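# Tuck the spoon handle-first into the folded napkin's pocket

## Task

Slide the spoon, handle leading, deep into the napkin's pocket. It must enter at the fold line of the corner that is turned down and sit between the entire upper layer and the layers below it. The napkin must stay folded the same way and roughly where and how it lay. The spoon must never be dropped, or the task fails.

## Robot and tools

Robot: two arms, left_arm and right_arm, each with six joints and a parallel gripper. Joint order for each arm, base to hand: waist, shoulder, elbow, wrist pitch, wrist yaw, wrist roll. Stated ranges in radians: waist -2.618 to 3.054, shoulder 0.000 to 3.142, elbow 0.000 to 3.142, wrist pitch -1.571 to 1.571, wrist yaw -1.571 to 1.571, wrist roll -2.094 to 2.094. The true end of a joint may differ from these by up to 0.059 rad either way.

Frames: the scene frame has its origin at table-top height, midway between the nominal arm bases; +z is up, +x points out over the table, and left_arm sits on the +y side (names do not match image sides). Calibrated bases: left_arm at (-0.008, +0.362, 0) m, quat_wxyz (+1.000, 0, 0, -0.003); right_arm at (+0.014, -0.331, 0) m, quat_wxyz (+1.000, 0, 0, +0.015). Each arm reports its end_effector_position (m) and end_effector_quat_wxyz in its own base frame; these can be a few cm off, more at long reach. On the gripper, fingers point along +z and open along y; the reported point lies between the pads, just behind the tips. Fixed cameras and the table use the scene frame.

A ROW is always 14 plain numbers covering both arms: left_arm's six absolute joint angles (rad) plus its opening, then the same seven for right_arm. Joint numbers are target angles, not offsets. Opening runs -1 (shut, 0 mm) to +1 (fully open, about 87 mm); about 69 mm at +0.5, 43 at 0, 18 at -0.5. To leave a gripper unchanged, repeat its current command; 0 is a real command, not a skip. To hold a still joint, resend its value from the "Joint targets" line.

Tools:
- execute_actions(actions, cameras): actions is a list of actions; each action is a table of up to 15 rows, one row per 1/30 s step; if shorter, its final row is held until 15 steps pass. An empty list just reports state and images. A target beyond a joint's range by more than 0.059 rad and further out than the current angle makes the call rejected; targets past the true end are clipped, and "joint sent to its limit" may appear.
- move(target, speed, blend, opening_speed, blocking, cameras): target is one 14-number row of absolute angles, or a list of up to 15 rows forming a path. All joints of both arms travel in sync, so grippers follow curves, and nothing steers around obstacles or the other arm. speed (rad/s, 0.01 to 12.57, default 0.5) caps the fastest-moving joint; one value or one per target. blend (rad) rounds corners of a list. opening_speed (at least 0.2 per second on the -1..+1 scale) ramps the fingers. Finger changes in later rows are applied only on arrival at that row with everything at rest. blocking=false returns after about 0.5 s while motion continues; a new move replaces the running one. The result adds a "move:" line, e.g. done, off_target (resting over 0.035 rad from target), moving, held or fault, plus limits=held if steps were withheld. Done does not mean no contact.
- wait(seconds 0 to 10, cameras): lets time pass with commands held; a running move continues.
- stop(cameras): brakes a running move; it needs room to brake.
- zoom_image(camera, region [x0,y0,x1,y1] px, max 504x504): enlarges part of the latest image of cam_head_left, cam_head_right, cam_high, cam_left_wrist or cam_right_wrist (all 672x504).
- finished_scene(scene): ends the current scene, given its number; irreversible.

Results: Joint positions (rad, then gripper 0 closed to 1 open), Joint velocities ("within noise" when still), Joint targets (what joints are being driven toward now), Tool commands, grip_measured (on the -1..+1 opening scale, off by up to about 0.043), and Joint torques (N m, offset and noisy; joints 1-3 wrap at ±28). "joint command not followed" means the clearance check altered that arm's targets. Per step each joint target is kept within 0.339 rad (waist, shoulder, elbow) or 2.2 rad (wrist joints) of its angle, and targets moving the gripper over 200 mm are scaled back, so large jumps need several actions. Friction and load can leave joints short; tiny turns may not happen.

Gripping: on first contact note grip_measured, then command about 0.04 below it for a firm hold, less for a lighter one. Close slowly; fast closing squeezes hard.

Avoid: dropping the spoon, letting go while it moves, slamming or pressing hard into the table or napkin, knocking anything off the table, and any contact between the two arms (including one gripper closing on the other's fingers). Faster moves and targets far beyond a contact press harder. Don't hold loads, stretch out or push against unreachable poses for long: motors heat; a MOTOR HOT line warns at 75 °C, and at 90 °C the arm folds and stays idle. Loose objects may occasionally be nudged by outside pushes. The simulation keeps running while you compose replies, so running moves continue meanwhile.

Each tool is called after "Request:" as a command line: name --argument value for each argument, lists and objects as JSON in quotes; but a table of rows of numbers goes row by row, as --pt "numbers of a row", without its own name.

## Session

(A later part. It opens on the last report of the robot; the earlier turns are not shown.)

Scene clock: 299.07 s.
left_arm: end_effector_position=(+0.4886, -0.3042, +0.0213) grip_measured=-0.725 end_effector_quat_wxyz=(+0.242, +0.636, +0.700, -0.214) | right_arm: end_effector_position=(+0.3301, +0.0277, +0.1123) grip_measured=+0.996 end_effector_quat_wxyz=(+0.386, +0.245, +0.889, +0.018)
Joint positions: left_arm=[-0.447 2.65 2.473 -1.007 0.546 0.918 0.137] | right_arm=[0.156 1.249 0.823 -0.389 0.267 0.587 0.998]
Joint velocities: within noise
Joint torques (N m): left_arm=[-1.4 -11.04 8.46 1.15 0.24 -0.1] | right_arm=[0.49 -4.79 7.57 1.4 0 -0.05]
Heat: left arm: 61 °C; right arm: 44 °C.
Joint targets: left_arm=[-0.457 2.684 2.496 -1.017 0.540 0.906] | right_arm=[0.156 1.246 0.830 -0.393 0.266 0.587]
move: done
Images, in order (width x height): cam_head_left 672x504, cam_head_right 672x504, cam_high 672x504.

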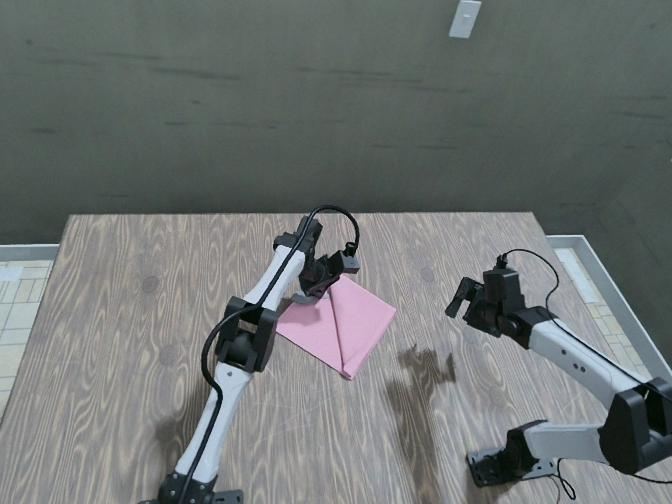

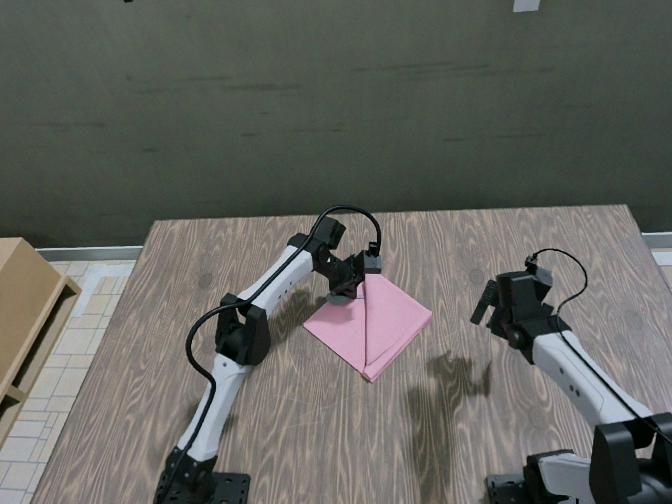

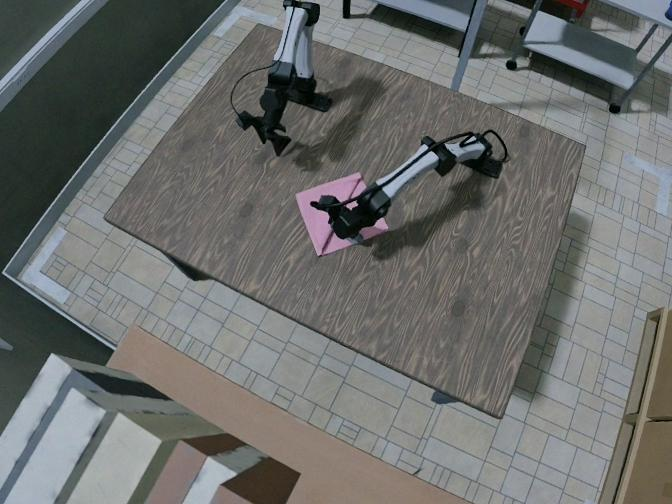

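Request:
move --target '[-0.455, 2.684, 2.451, -0.983, 0.541, 0.908, -0.9, 0.156, 1.246, 0.83, -0.393, 0.266, 0.587, 1]' --speed 0.05 --cameras '["cam_left_wrist"]'

Request:
zoom_image --camera "cam_left_wrist" --region '[150, 0, 520, 400]'

Scene clock: 306.23 s.
left_arm: end_effector_position=(+0.4892, -0.3045, +0.0202) grip_measured=-0.725 end_effector_quat_wxyz=(+0.243, +0.636, +0.700, -0.214) | right_arm: end_effector_position=(+0.3301, +0.0277, +0.1123) grip_measured=+0.996 end_effector_quat_wxyz=(+0.386, +0.245, +0.889, +0.018)
Joint positions: left_arm=[-0.447 2.65 2.468 -0.999 0.546 0.917 0.137] | right_arm=[0.156 1.249 0.823 -0.389 0.267 0.587 0.998]
Joint velocities: within noise
Joint torques (N m): left_arm=[-1.22 -11.04 5.16 1.48 0.26 -0.07] | right_arm=[0.18 -4.83 7.45 1.45 0.04 -0.07]
Heat: left arm: 60 °C; right arm: 44 °C.
Joint targets: left_arm=[-0.455 2.684 2.451 -0.983 0.541 0.908] | right_arm=[0.156 1.246 0.830 -0.393 0.266 0.587]
move: done
Images, in order (width x height): cam_left_wrist 672x504.

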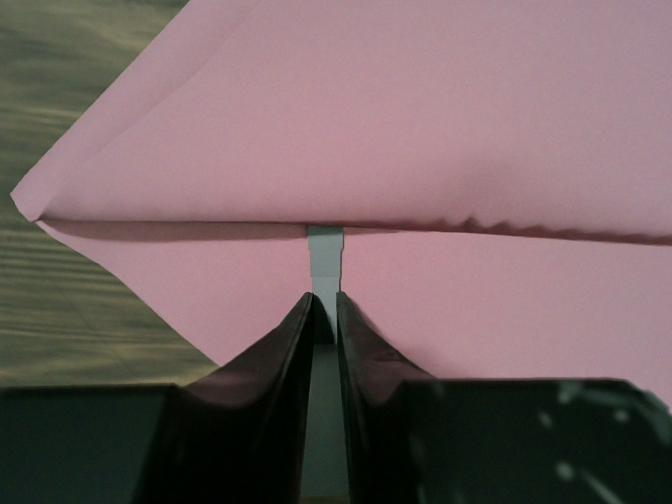

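Scaled by 1.260 from the camera's 672x504 image, which has a finer 960x720 frame.

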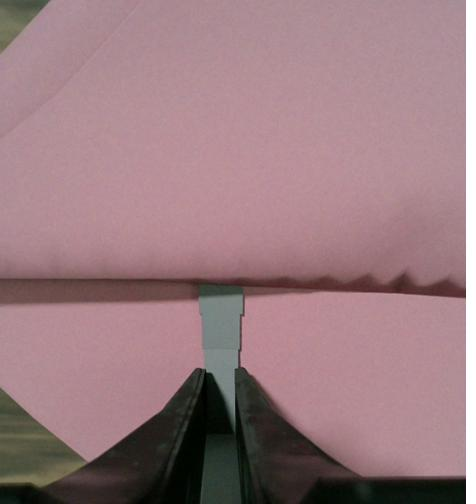

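Request:
move --target '[-0.455, 2.680, 2.438, -0.971, 0.541, 0.908, -0.9, 0.156, 1.246, 0.83, -0.393, 0.266, 0.587, 1]' --speed 0.05 --cameras '["cam_left_wrist"]'

Scene clock: 309.90 s.
left_arm: end_effector_position=(+0.4895, -0.3053, +0.0192) grip_measured=-0.725 end_effector_quat_wxyz=(+0.244, +0.636, +0.700, -0.215) | right_arm: end_effector_position=(+0.3301, +0.0277, +0.1123) grip_measured=+0.996 end_effector_quat_wxyz=(+0.386, +0.245, +0.889, +0.018)
Joint positions: left_arm=[-0.447 2.65 2.462 -0.99 0.549 0.915 0.137] | right_arm=[0.156 1.249 0.823 -0.389 0.267 0.587 0.998]
Joint velocities: within noise
Joint torques (N m): left_arm=[-1.22 -11.41 4.53 1.54 0.22 -0.07] | right_arm=[0.25 -4.68 7.86 1.44 0.01 -0.1]
Heat: left arm: 60 °C; right arm: 44 °C.
Joint targets: left_arm=[-0.455 2.680 2.438 -0.971 0.541 0.908] | right_arm=[0.156 1.246 0.830 -0.393 0.266 0.587]
move: done
Images, in order (width x height): cam_left_wrist 672x504.

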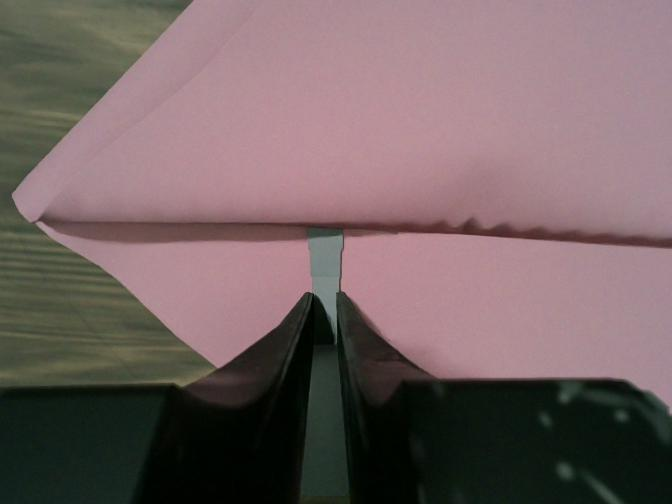

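Now a slow release.

Request:
move --target '[-0.455, 2.680, 2.440, -0.973, 0.541, 0.908, -0.6, 0.156, 1.246, 0.83, -0.393, 0.266, 0.587, 1]' --speed 0.05 --opening_speed 0.2 --cameras '["cam_left_wrist"]'

Request:
move --target '[-0.455, 2.680, 2.440, -0.973, 0.541, 0.908, -0.1, 0.156, 1.246, 0.83, -0.393, 0.266, 0.587, 1]' --speed 0.05 --opening_speed 0.4 --cameras '["cam_left_wrist", "cam_head_left", "cam_head_right"]'

Request:
zoom_image --camera "cam_head_right" --region '[310, 260, 410, 335]'

Scene clock: 314.23 s.
left_arm: end_effector_position=(+0.4906, -0.3058, +0.0178) grip_measured=-0.600 end_effector_quat_wxyz=(+0.247, +0.636, +0.699, -0.215) | right_arm: end_effector_position=(+0.3301, +0.0277, +0.1123) grip_measured=+0.996 end_effector_quat_wxyz=(+0.386, +0.245, +0.889, +0.018)
Joint positions: left_arm=[-0.447 2.65 2.455 -0.978 0.549 0.914 0.2] | right_arm=[0.156 1.249 0.823 -0.389 0.267 0.587 0.998]
Joint velocities: within noise
Joint torques (N m): left_arm=[-1.22 -11.4 5.34 1.37 0.22 -0.05] | right_arm=[0.21 -4.97 7.61 1.43 0.02 -0.04]
Heat: left arm: 60 °C; right arm: 44 °C.
Joint targets: left_arm=[-0.455 2.680 2.440 -0.973 0.541 0.908] | right_arm=[0.156 1.246 0.830 -0.393 0.266 0.587]
move: done
Images, in order (width x height): cam_left_wrist 672x504.

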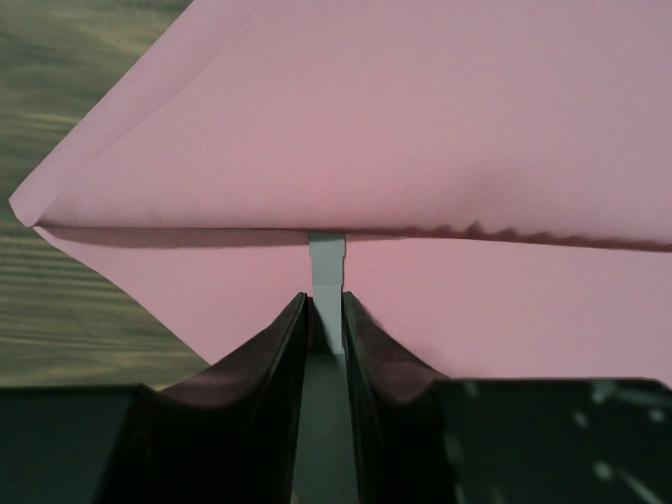

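Scene clock: 315.70 s.
left_arm: end_effector_position=(+0.4910, -0.3060, +0.0179) grip_measured=-0.100 end_effector_quat_wxyz=(+0.248, +0.636, +0.699, -0.214) | right_arm: end_effector_position=(+0.3301, +0.0277, +0.1123) grip_measured=+0.996 end_effector_quat_wxyz=(+0.386, +0.245, +0.889, +0.018)
Joint positions: left_arm=[-0.447 2.65 2.455 -0.976 0.549 0.914 0.45] | right_arm=[0.156 1.249 0.823 -0.389 0.267 0.587 0.998]
Joint velocities: within noise
Joint torques (N m): left_arm=[-1.2 -11.41 5.3 1.34 0.22 -0.04] | right_arm=[0.18 -4.81 7.71 1.46 0.01 0.01]
Heat: left arm: 60 °C; right arm: 44 °C.
Joint targets: left_arm=[-0.455 2.680 2.440 -0.973 0.541 0.908] | right_arm=[0.156 1.246 0.830 -0.393 0.266 0.587]
move: done
Images, in order (width x height): cam_head_left 672x504, cam_head_right 672x504, cam_left_wrist 672x504.

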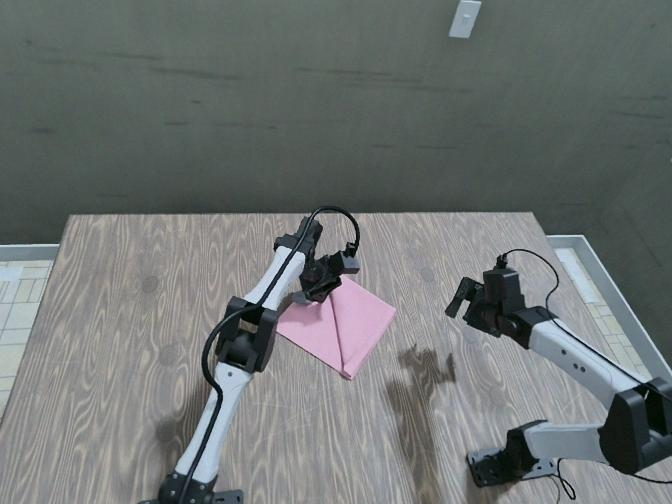

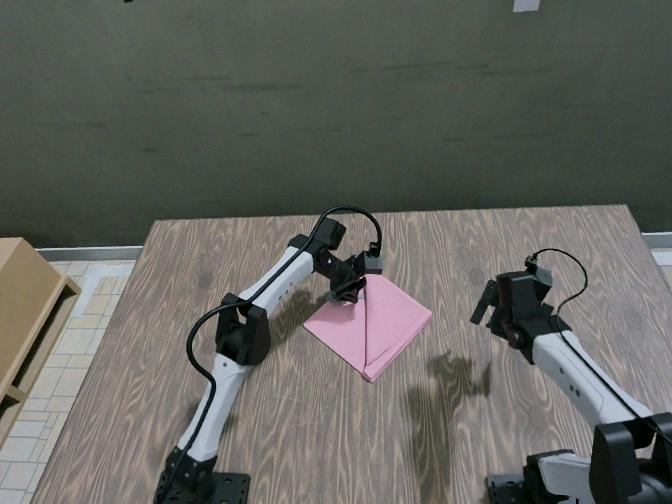

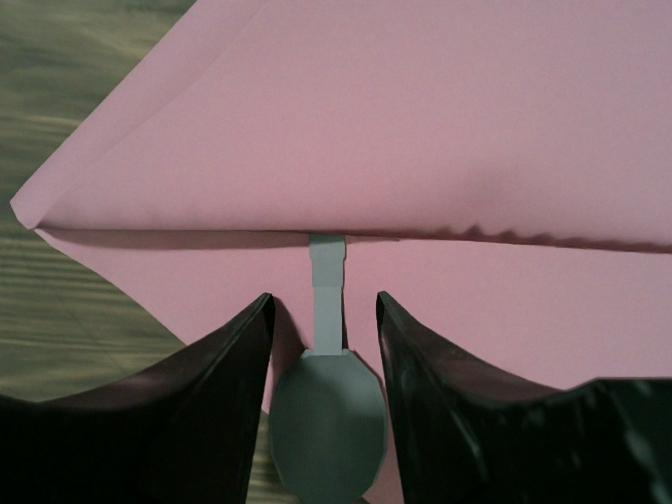

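Scaled by 5.040 from the camera's 672x504 image, which has a finer 960x720 frame.

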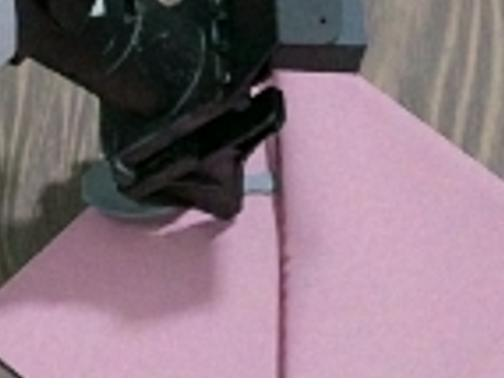

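Request:
move --pt "-0.424 2.584 2.388 -0.960 0.556 0.945 -0.1 0.156 1.246 0.83 -0.393 0.266 0.587 1" --speed 0.08 --cameras '["cam_left_wrist"]'

Scene clock: 320.07 s.
left_arm: end_effector_position=(+0.4920, -0.2996, +0.0175) grip_measured=-0.100 end_effector_quat_wxyz=(+0.252, +0.637, +0.695, -0.217) | right_arm: end_effector_position=(+0.3301, +0.0277, +0.1123) grip_measured=+0.996 end_effector_quat_wxyz=(+0.386, +0.245, +0.889, +0.018)
Joint positions: left_arm=[-0.433 2.626 2.405 -0.951 0.564 0.934 0.45] | right_arm=[0.156 1.249 0.823 -0.389 0.267 0.587 0.998]
Joint velocities: within noise
Joint torques (N m): left_arm=[0.44 -16.9 5.15 1.18 0.23 0.15] | right_arm=[0.16 -4.83 7.75 1.44 -0.01 -0.03]
Heat: left arm: 61 °C; right arm: 44 °C.
Joint targets: left_arm=[-0.424 2.584 2.388 -0.960 0.556 0.945] | right_arm=[0.156 1.246 0.830 -0.393 0.266 0.587]
move: off_target (left_arm); left_arm: the shoulder is farthest, 0.042 rad from its target
Images, in order (width x height): cam_left_wrist 672x504.

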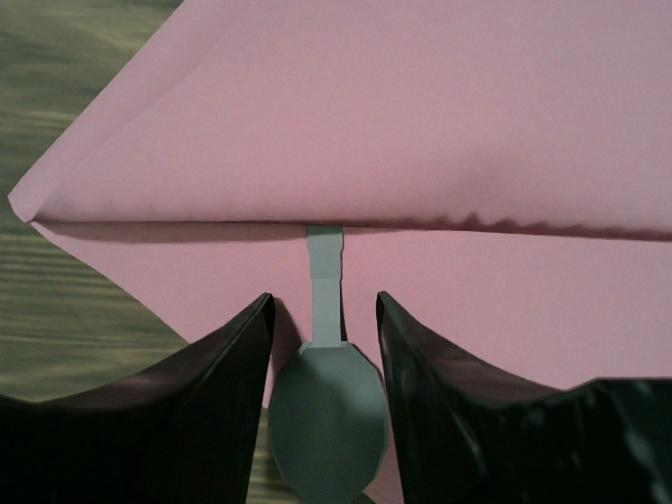

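Request:
move --pt "-0.433 2.600 2.465 -1.005 0.556 0.940 -0.1 0.156 1.246 0.83 -0.393 0.266 0.587 1" --speed 0.08 --cameras '["cam_left_wrist", "cam_head_left", "cam_head_right"]'

Request:
zoom_image --camera "cam_head_right" --region '[290, 260, 440, 385]'

Request:
zoom_image --camera "cam_head_left" --region '[250, 250, 410, 390]'

Scene clock: 324.13 s.
left_arm: end_effector_position=(+0.4907, -0.2990, +0.0265) grip_measured=-0.100 end_effector_quat_wxyz=(+0.250, +0.637, +0.696, -0.218) | right_arm: end_effector_position=(+0.3301, +0.0277, +0.1123) grip_measured=+0.996 end_effector_quat_wxyz=(+0.386, +0.245, +0.889, +0.018)
Joint positions: left_arm=[-0.433 2.626 2.442 -0.993 0.564 0.935 0.45] | right_arm=[0.156 1.249 0.823 -0.389 0.267 0.587 0.998]
Joint velocities: within noise
Joint torques (N m): left_arm=[-0.47 -15.68 8.44 1.13 0.23 0.09] | right_arm=[0.38 -4.74 7.8 1.41 -0.03 -0.09]
Heat: left arm: 63 °C; right arm: 44 °C.
Joint targets: left_arm=[-0.433 2.600 2.465 -1.005 0.556 0.940] | right_arm=[0.156 1.246 0.830 -0.393 0.266 0.587]
move: done
Images, in order (width x height): cam_head_left 672x504, cam_head_right 672x504, cam_left_wrist 672x504.

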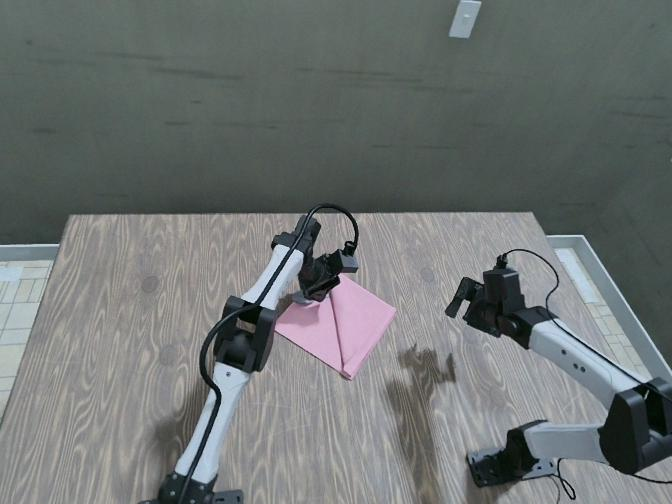

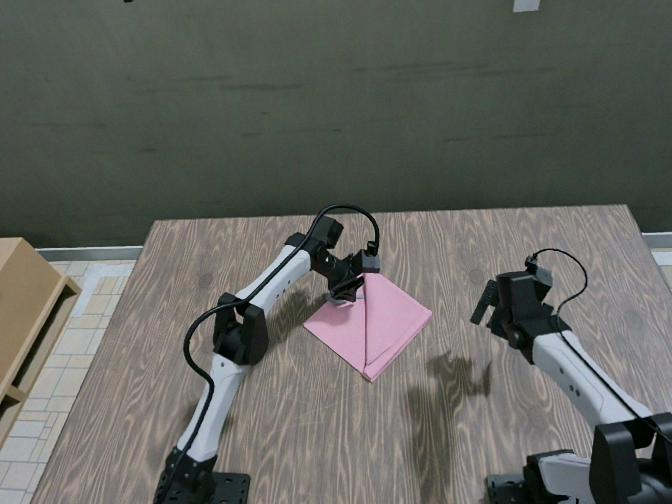

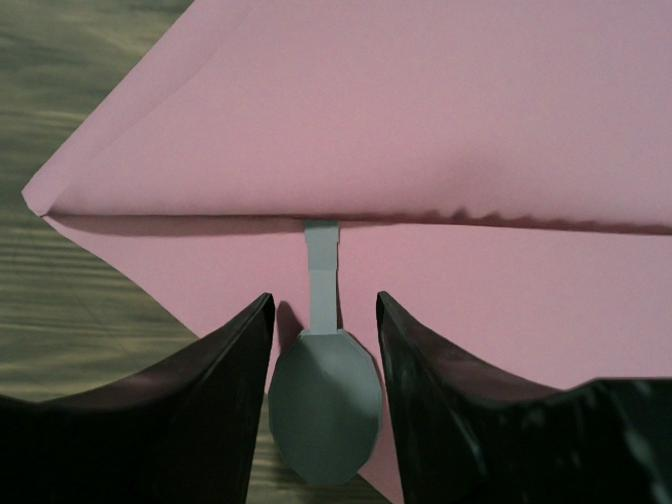

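Scaled by 3.360 from the camera's 672x504 image, which has a finer 960x720 frame.

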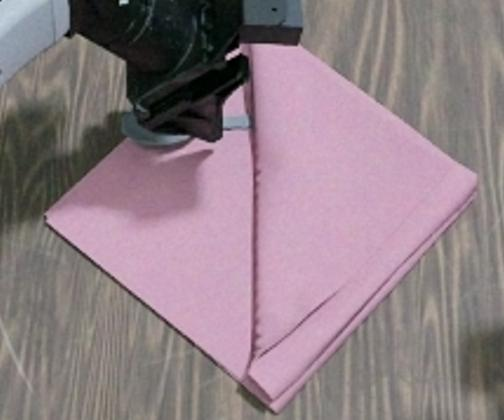

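Scaled by 3.150 from the camera's 672x504 image, which has a finer 960x720 frame.

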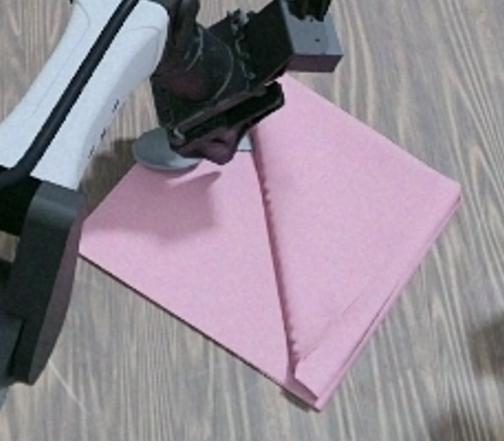

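Request:
move --pt "-0.433 2.590 2.490 -1.035 0.556 0.940 0.3 0.156 1.246 0.83 -0.393 0.266 0.587 1" --pt "-0.351 2.460 2.214 -0.970 0.584 1.027 0.3 0.156 1.246 0.83 -0.393 0.266 0.587 1" --speed 0.15 --opening_speed 0.8 --blend 0.02 --cameras '["cam_left_wrist", "cam_head_left", "cam_head_right"]'

Request:
zoom_image --camera "cam_head_right" --region '[290, 260, 440, 385]'

Scene clock: 340.20 s.
left_arm: end_effector_position=(+0.4792, -0.2500, +0.0210) grip_measured=+0.300 end_effector_quat_wxyz=(+0.228, +0.634, +0.705, -0.220) | right_arm: end_effector_position=(+0.3301, +0.0277, +0.1123) grip_measured=+0.996 end_effector_quat_wxyz=(+0.386, +0.245, +0.889, +0.018)
Joint positions: left_arm=[-0.358 2.512 2.225 -0.979 0.578 1.015 0.65] | right_arm=[0.156 1.249 0.823 -0.389 0.267 0.587 0.998]
Joint velocities: within noise
Joint torques (N m): left_arm=[0.27 -17.05 5.56 1.19 0.39 0.16] | right_arm=[0.21 -4.83 7.95 1.41 0.03 -0.07]
Heat: left arm: 69 °C; right arm: 44 °C.
Joint targets: left_arm=[-0.351 2.460 2.214 -0.970 0.584 1.027] | right_arm=[0.156 1.246 0.830 -0.393 0.266 0.587]
move: off_target (left_arm); blend cut to 0 rad at target 1; left_arm: the shoulder is farthest, 0.052 rad from its target
Images, in order (width x height): cam_head_left 672x504, cam_head_right 672x504, cam_left_wrist 672x504.

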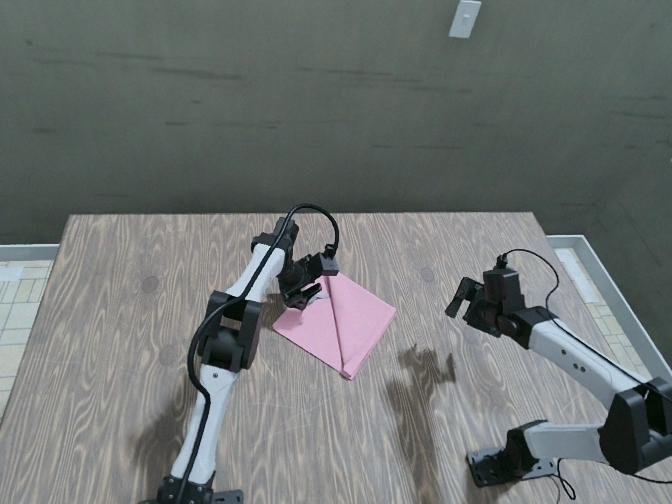

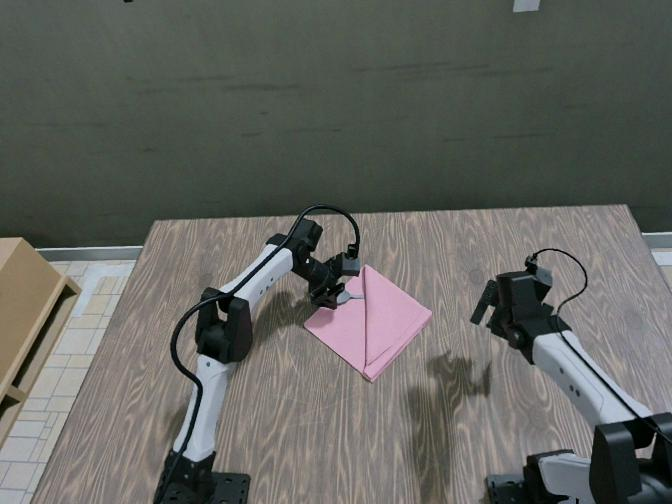

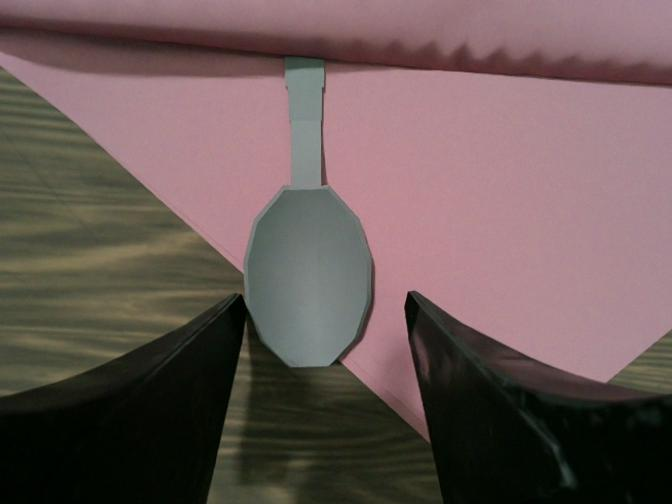

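Scaled by 3.360 from the camera's 672x504 image, which has a finer 960x720 frame.

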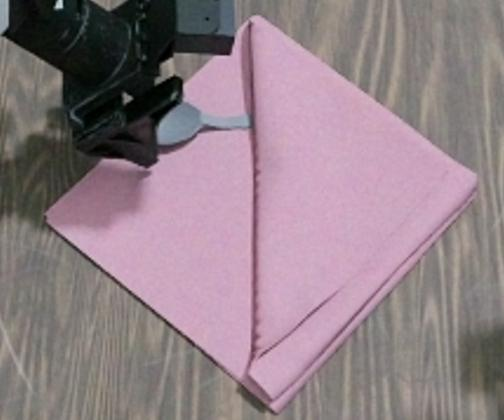

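Request:
move --target '[-0.346, 2.574, 2.312, -1.018, 0.584, 1.027, 0.3, 0.156, 1.246, 0.83, -0.393, 0.266, 0.587, 1]' --speed 0.1 --cameras '["cam_left_wrist"]'

Scene clock: 348.27 s.
left_arm: end_effector_position=(+0.4856, -0.2495, +0.0208) grip_measured=+0.300 end_effector_quat_wxyz=(+0.229, +0.633, +0.707, -0.219) | right_arm: end_effector_position=(+0.3301, +0.0277, +0.1123) grip_measured=+0.996 end_effector_quat_wxyz=(+0.386, +0.245, +0.889, +0.018)
Joint positions: left_arm=[-0.353 2.546 2.287 -1.007 0.579 1.016 0.65] | right_arm=[0.156 1.249 0.823 -0.389 0.267 0.587 0.998]
Joint velocities: within noise
Joint torques (N m): left_arm=[0.28 -11.03 8.54 0.97 0.39 0.15] | right_arm=[0.24 -4.77 7.6 1.46 0.01 -0.01]
Heat: left arm: 77 °C; right arm: 44 °C. Fold the left arm in close to its base, or ease its load, before you think long.
Joint targets: left_arm=[-0.346 2.574 2.312 -1.018 0.584 1.027] | right_arm=[0.156 1.246 0.830 -0.393 0.266 0.587]
MOTOR HOT: the shoulder of the left arm reports 77 °C; the controller's stop level is 90 °C. To cool a motor, set the load down, stop pushing, or move to a pose that needs little force.
move: done
Images, in order (width x height): cam_left_wrist 672x504.

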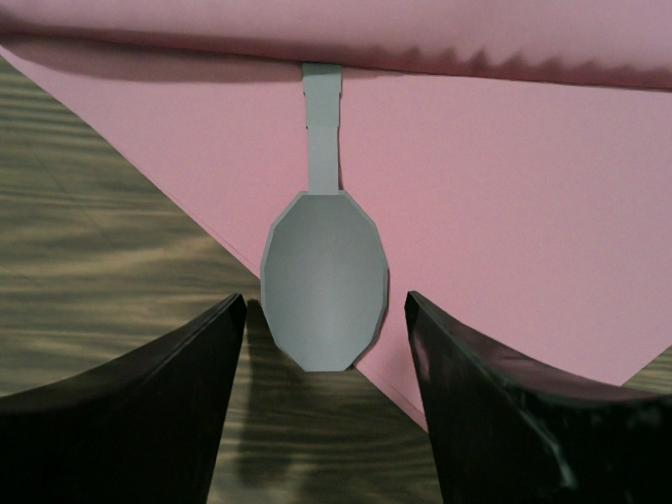

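Request:
move --pt "-0.346 2.440 2.400 -1.230 0.600 1.070 0.3 0.156 1.246 0.83 -0.393 0.266 0.587 1" --pt "-0.30 1.9 2.0 -0.95 0.3 0.5 0.3 0.156 1.246 0.83 -0.393 0.266 0.587 1" --pt "-0.2 1.2 1.6 -0.9 0.06 0.08 0.3 0.156 1.246 0.83 -0.393 0.266 0.587 1" --speed '[0.25, 0.7, 0.8]' --blend '[0.05, 0.1, 0]' --cameras '["cam_head_left", "cam_head_right", "cam_high"]'

Request:
zoom_image --camera "cam_head_right" --region '[290, 255, 440, 390]'

Request:
zoom_image --camera "cam_head_left" --region '[255, 255, 405, 390]'

Request:
zoom_image --camera "cam_high" --region '[280, 160, 410, 265]'

Scene clock: 356.40 s.
left_arm: end_effector_position=(+0.3151, -0.0744, +0.3590) grip_measured=+0.300 end_effector_quat_wxyz=(+0.512, +0.145, +0.845, -0.059) | right_arm: end_effector_position=(+0.3301, +0.0277, +0.1123) grip_measured=+0.996 end_effector_quat_wxyz=(+0.386, +0.245, +0.889, +0.018)
Joint positions: left_arm=[-0.207 1.194 1.61 -0.904 0.068 0.092 0.65] | right_arm=[0.156 1.249 0.823 -0.389 0.267 0.587 0.998]
Joint velocities: within noise
Joint torques (N m): left_arm=[0.28 -2.29 5.29 2.44 -0.08 -0.1] | right_arm=[0.2 -4.83 7.69 1.46 0.02 -0.03]
Heat: left arm: 75 °C; right arm: 44 °C. Fold the left arm in close to its base, or ease its load, before you think long.
Joint targets: left_arm=[-0.200 1.200 1.600 -0.900 0.060 0.080] | right_arm=[0.156 1.246 0.830 -0.393 0.266 0.587]
MOTOR HOT: still on. The shoulder of the left arm reports 75 °C.
move: done
Images, in order (width x height): cam_head_left 672x504, cam_head_right 672x504, cam_high 672x504.

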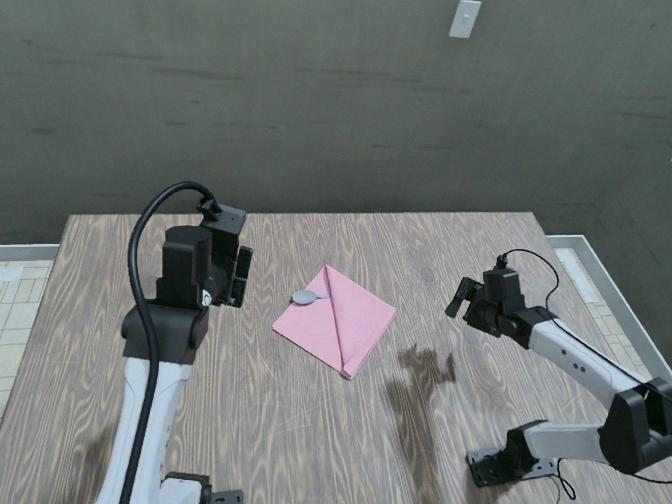

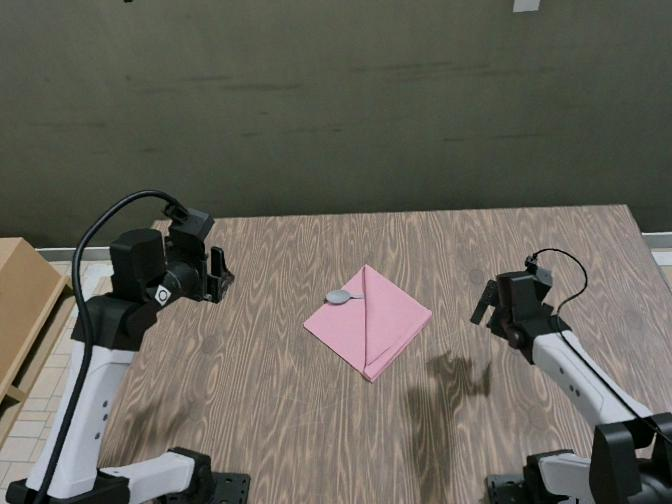

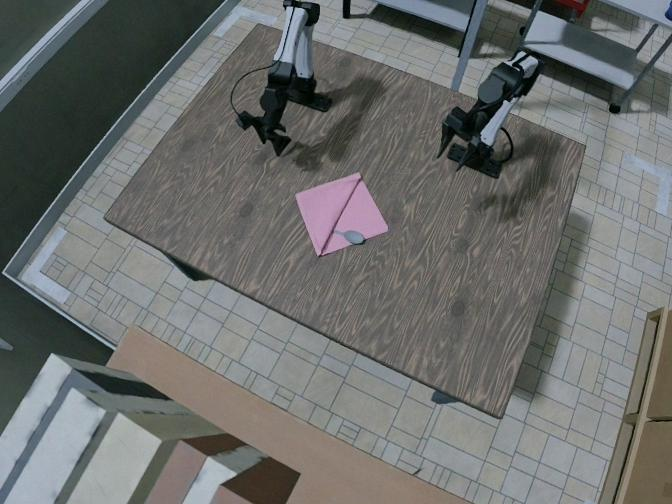

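Scaled by 3.360 from the camera's 672x504 image, which has a finer 960x720 frame.

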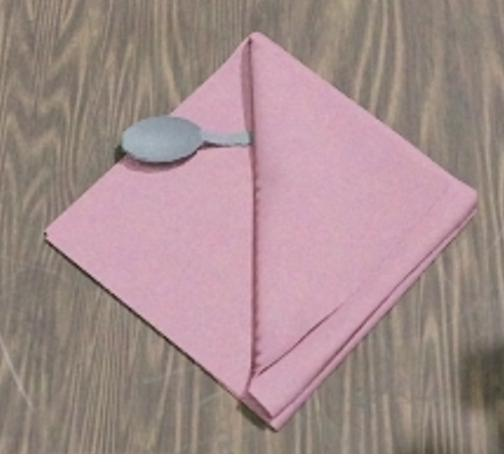

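Scaled by 3.360 from the camera's 672x504 image, which has a finer 960x720 frame.

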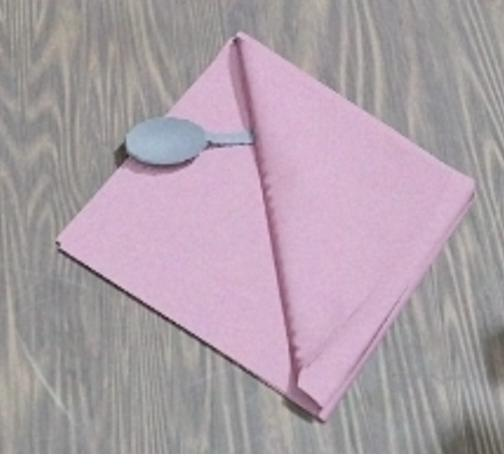

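Scaled by 3.877 from the camera's 672x504 image, which has a finer 960x720 frame.

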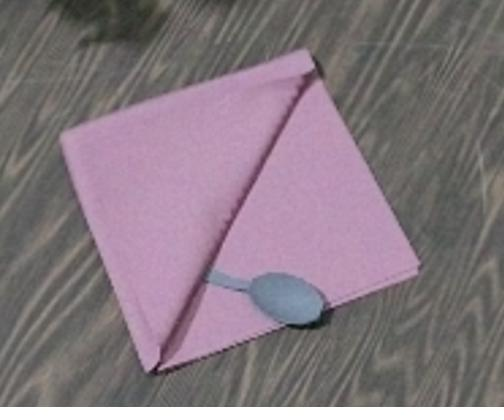

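Request:
finished_scene --scene 2

The scene is finished: the task was done.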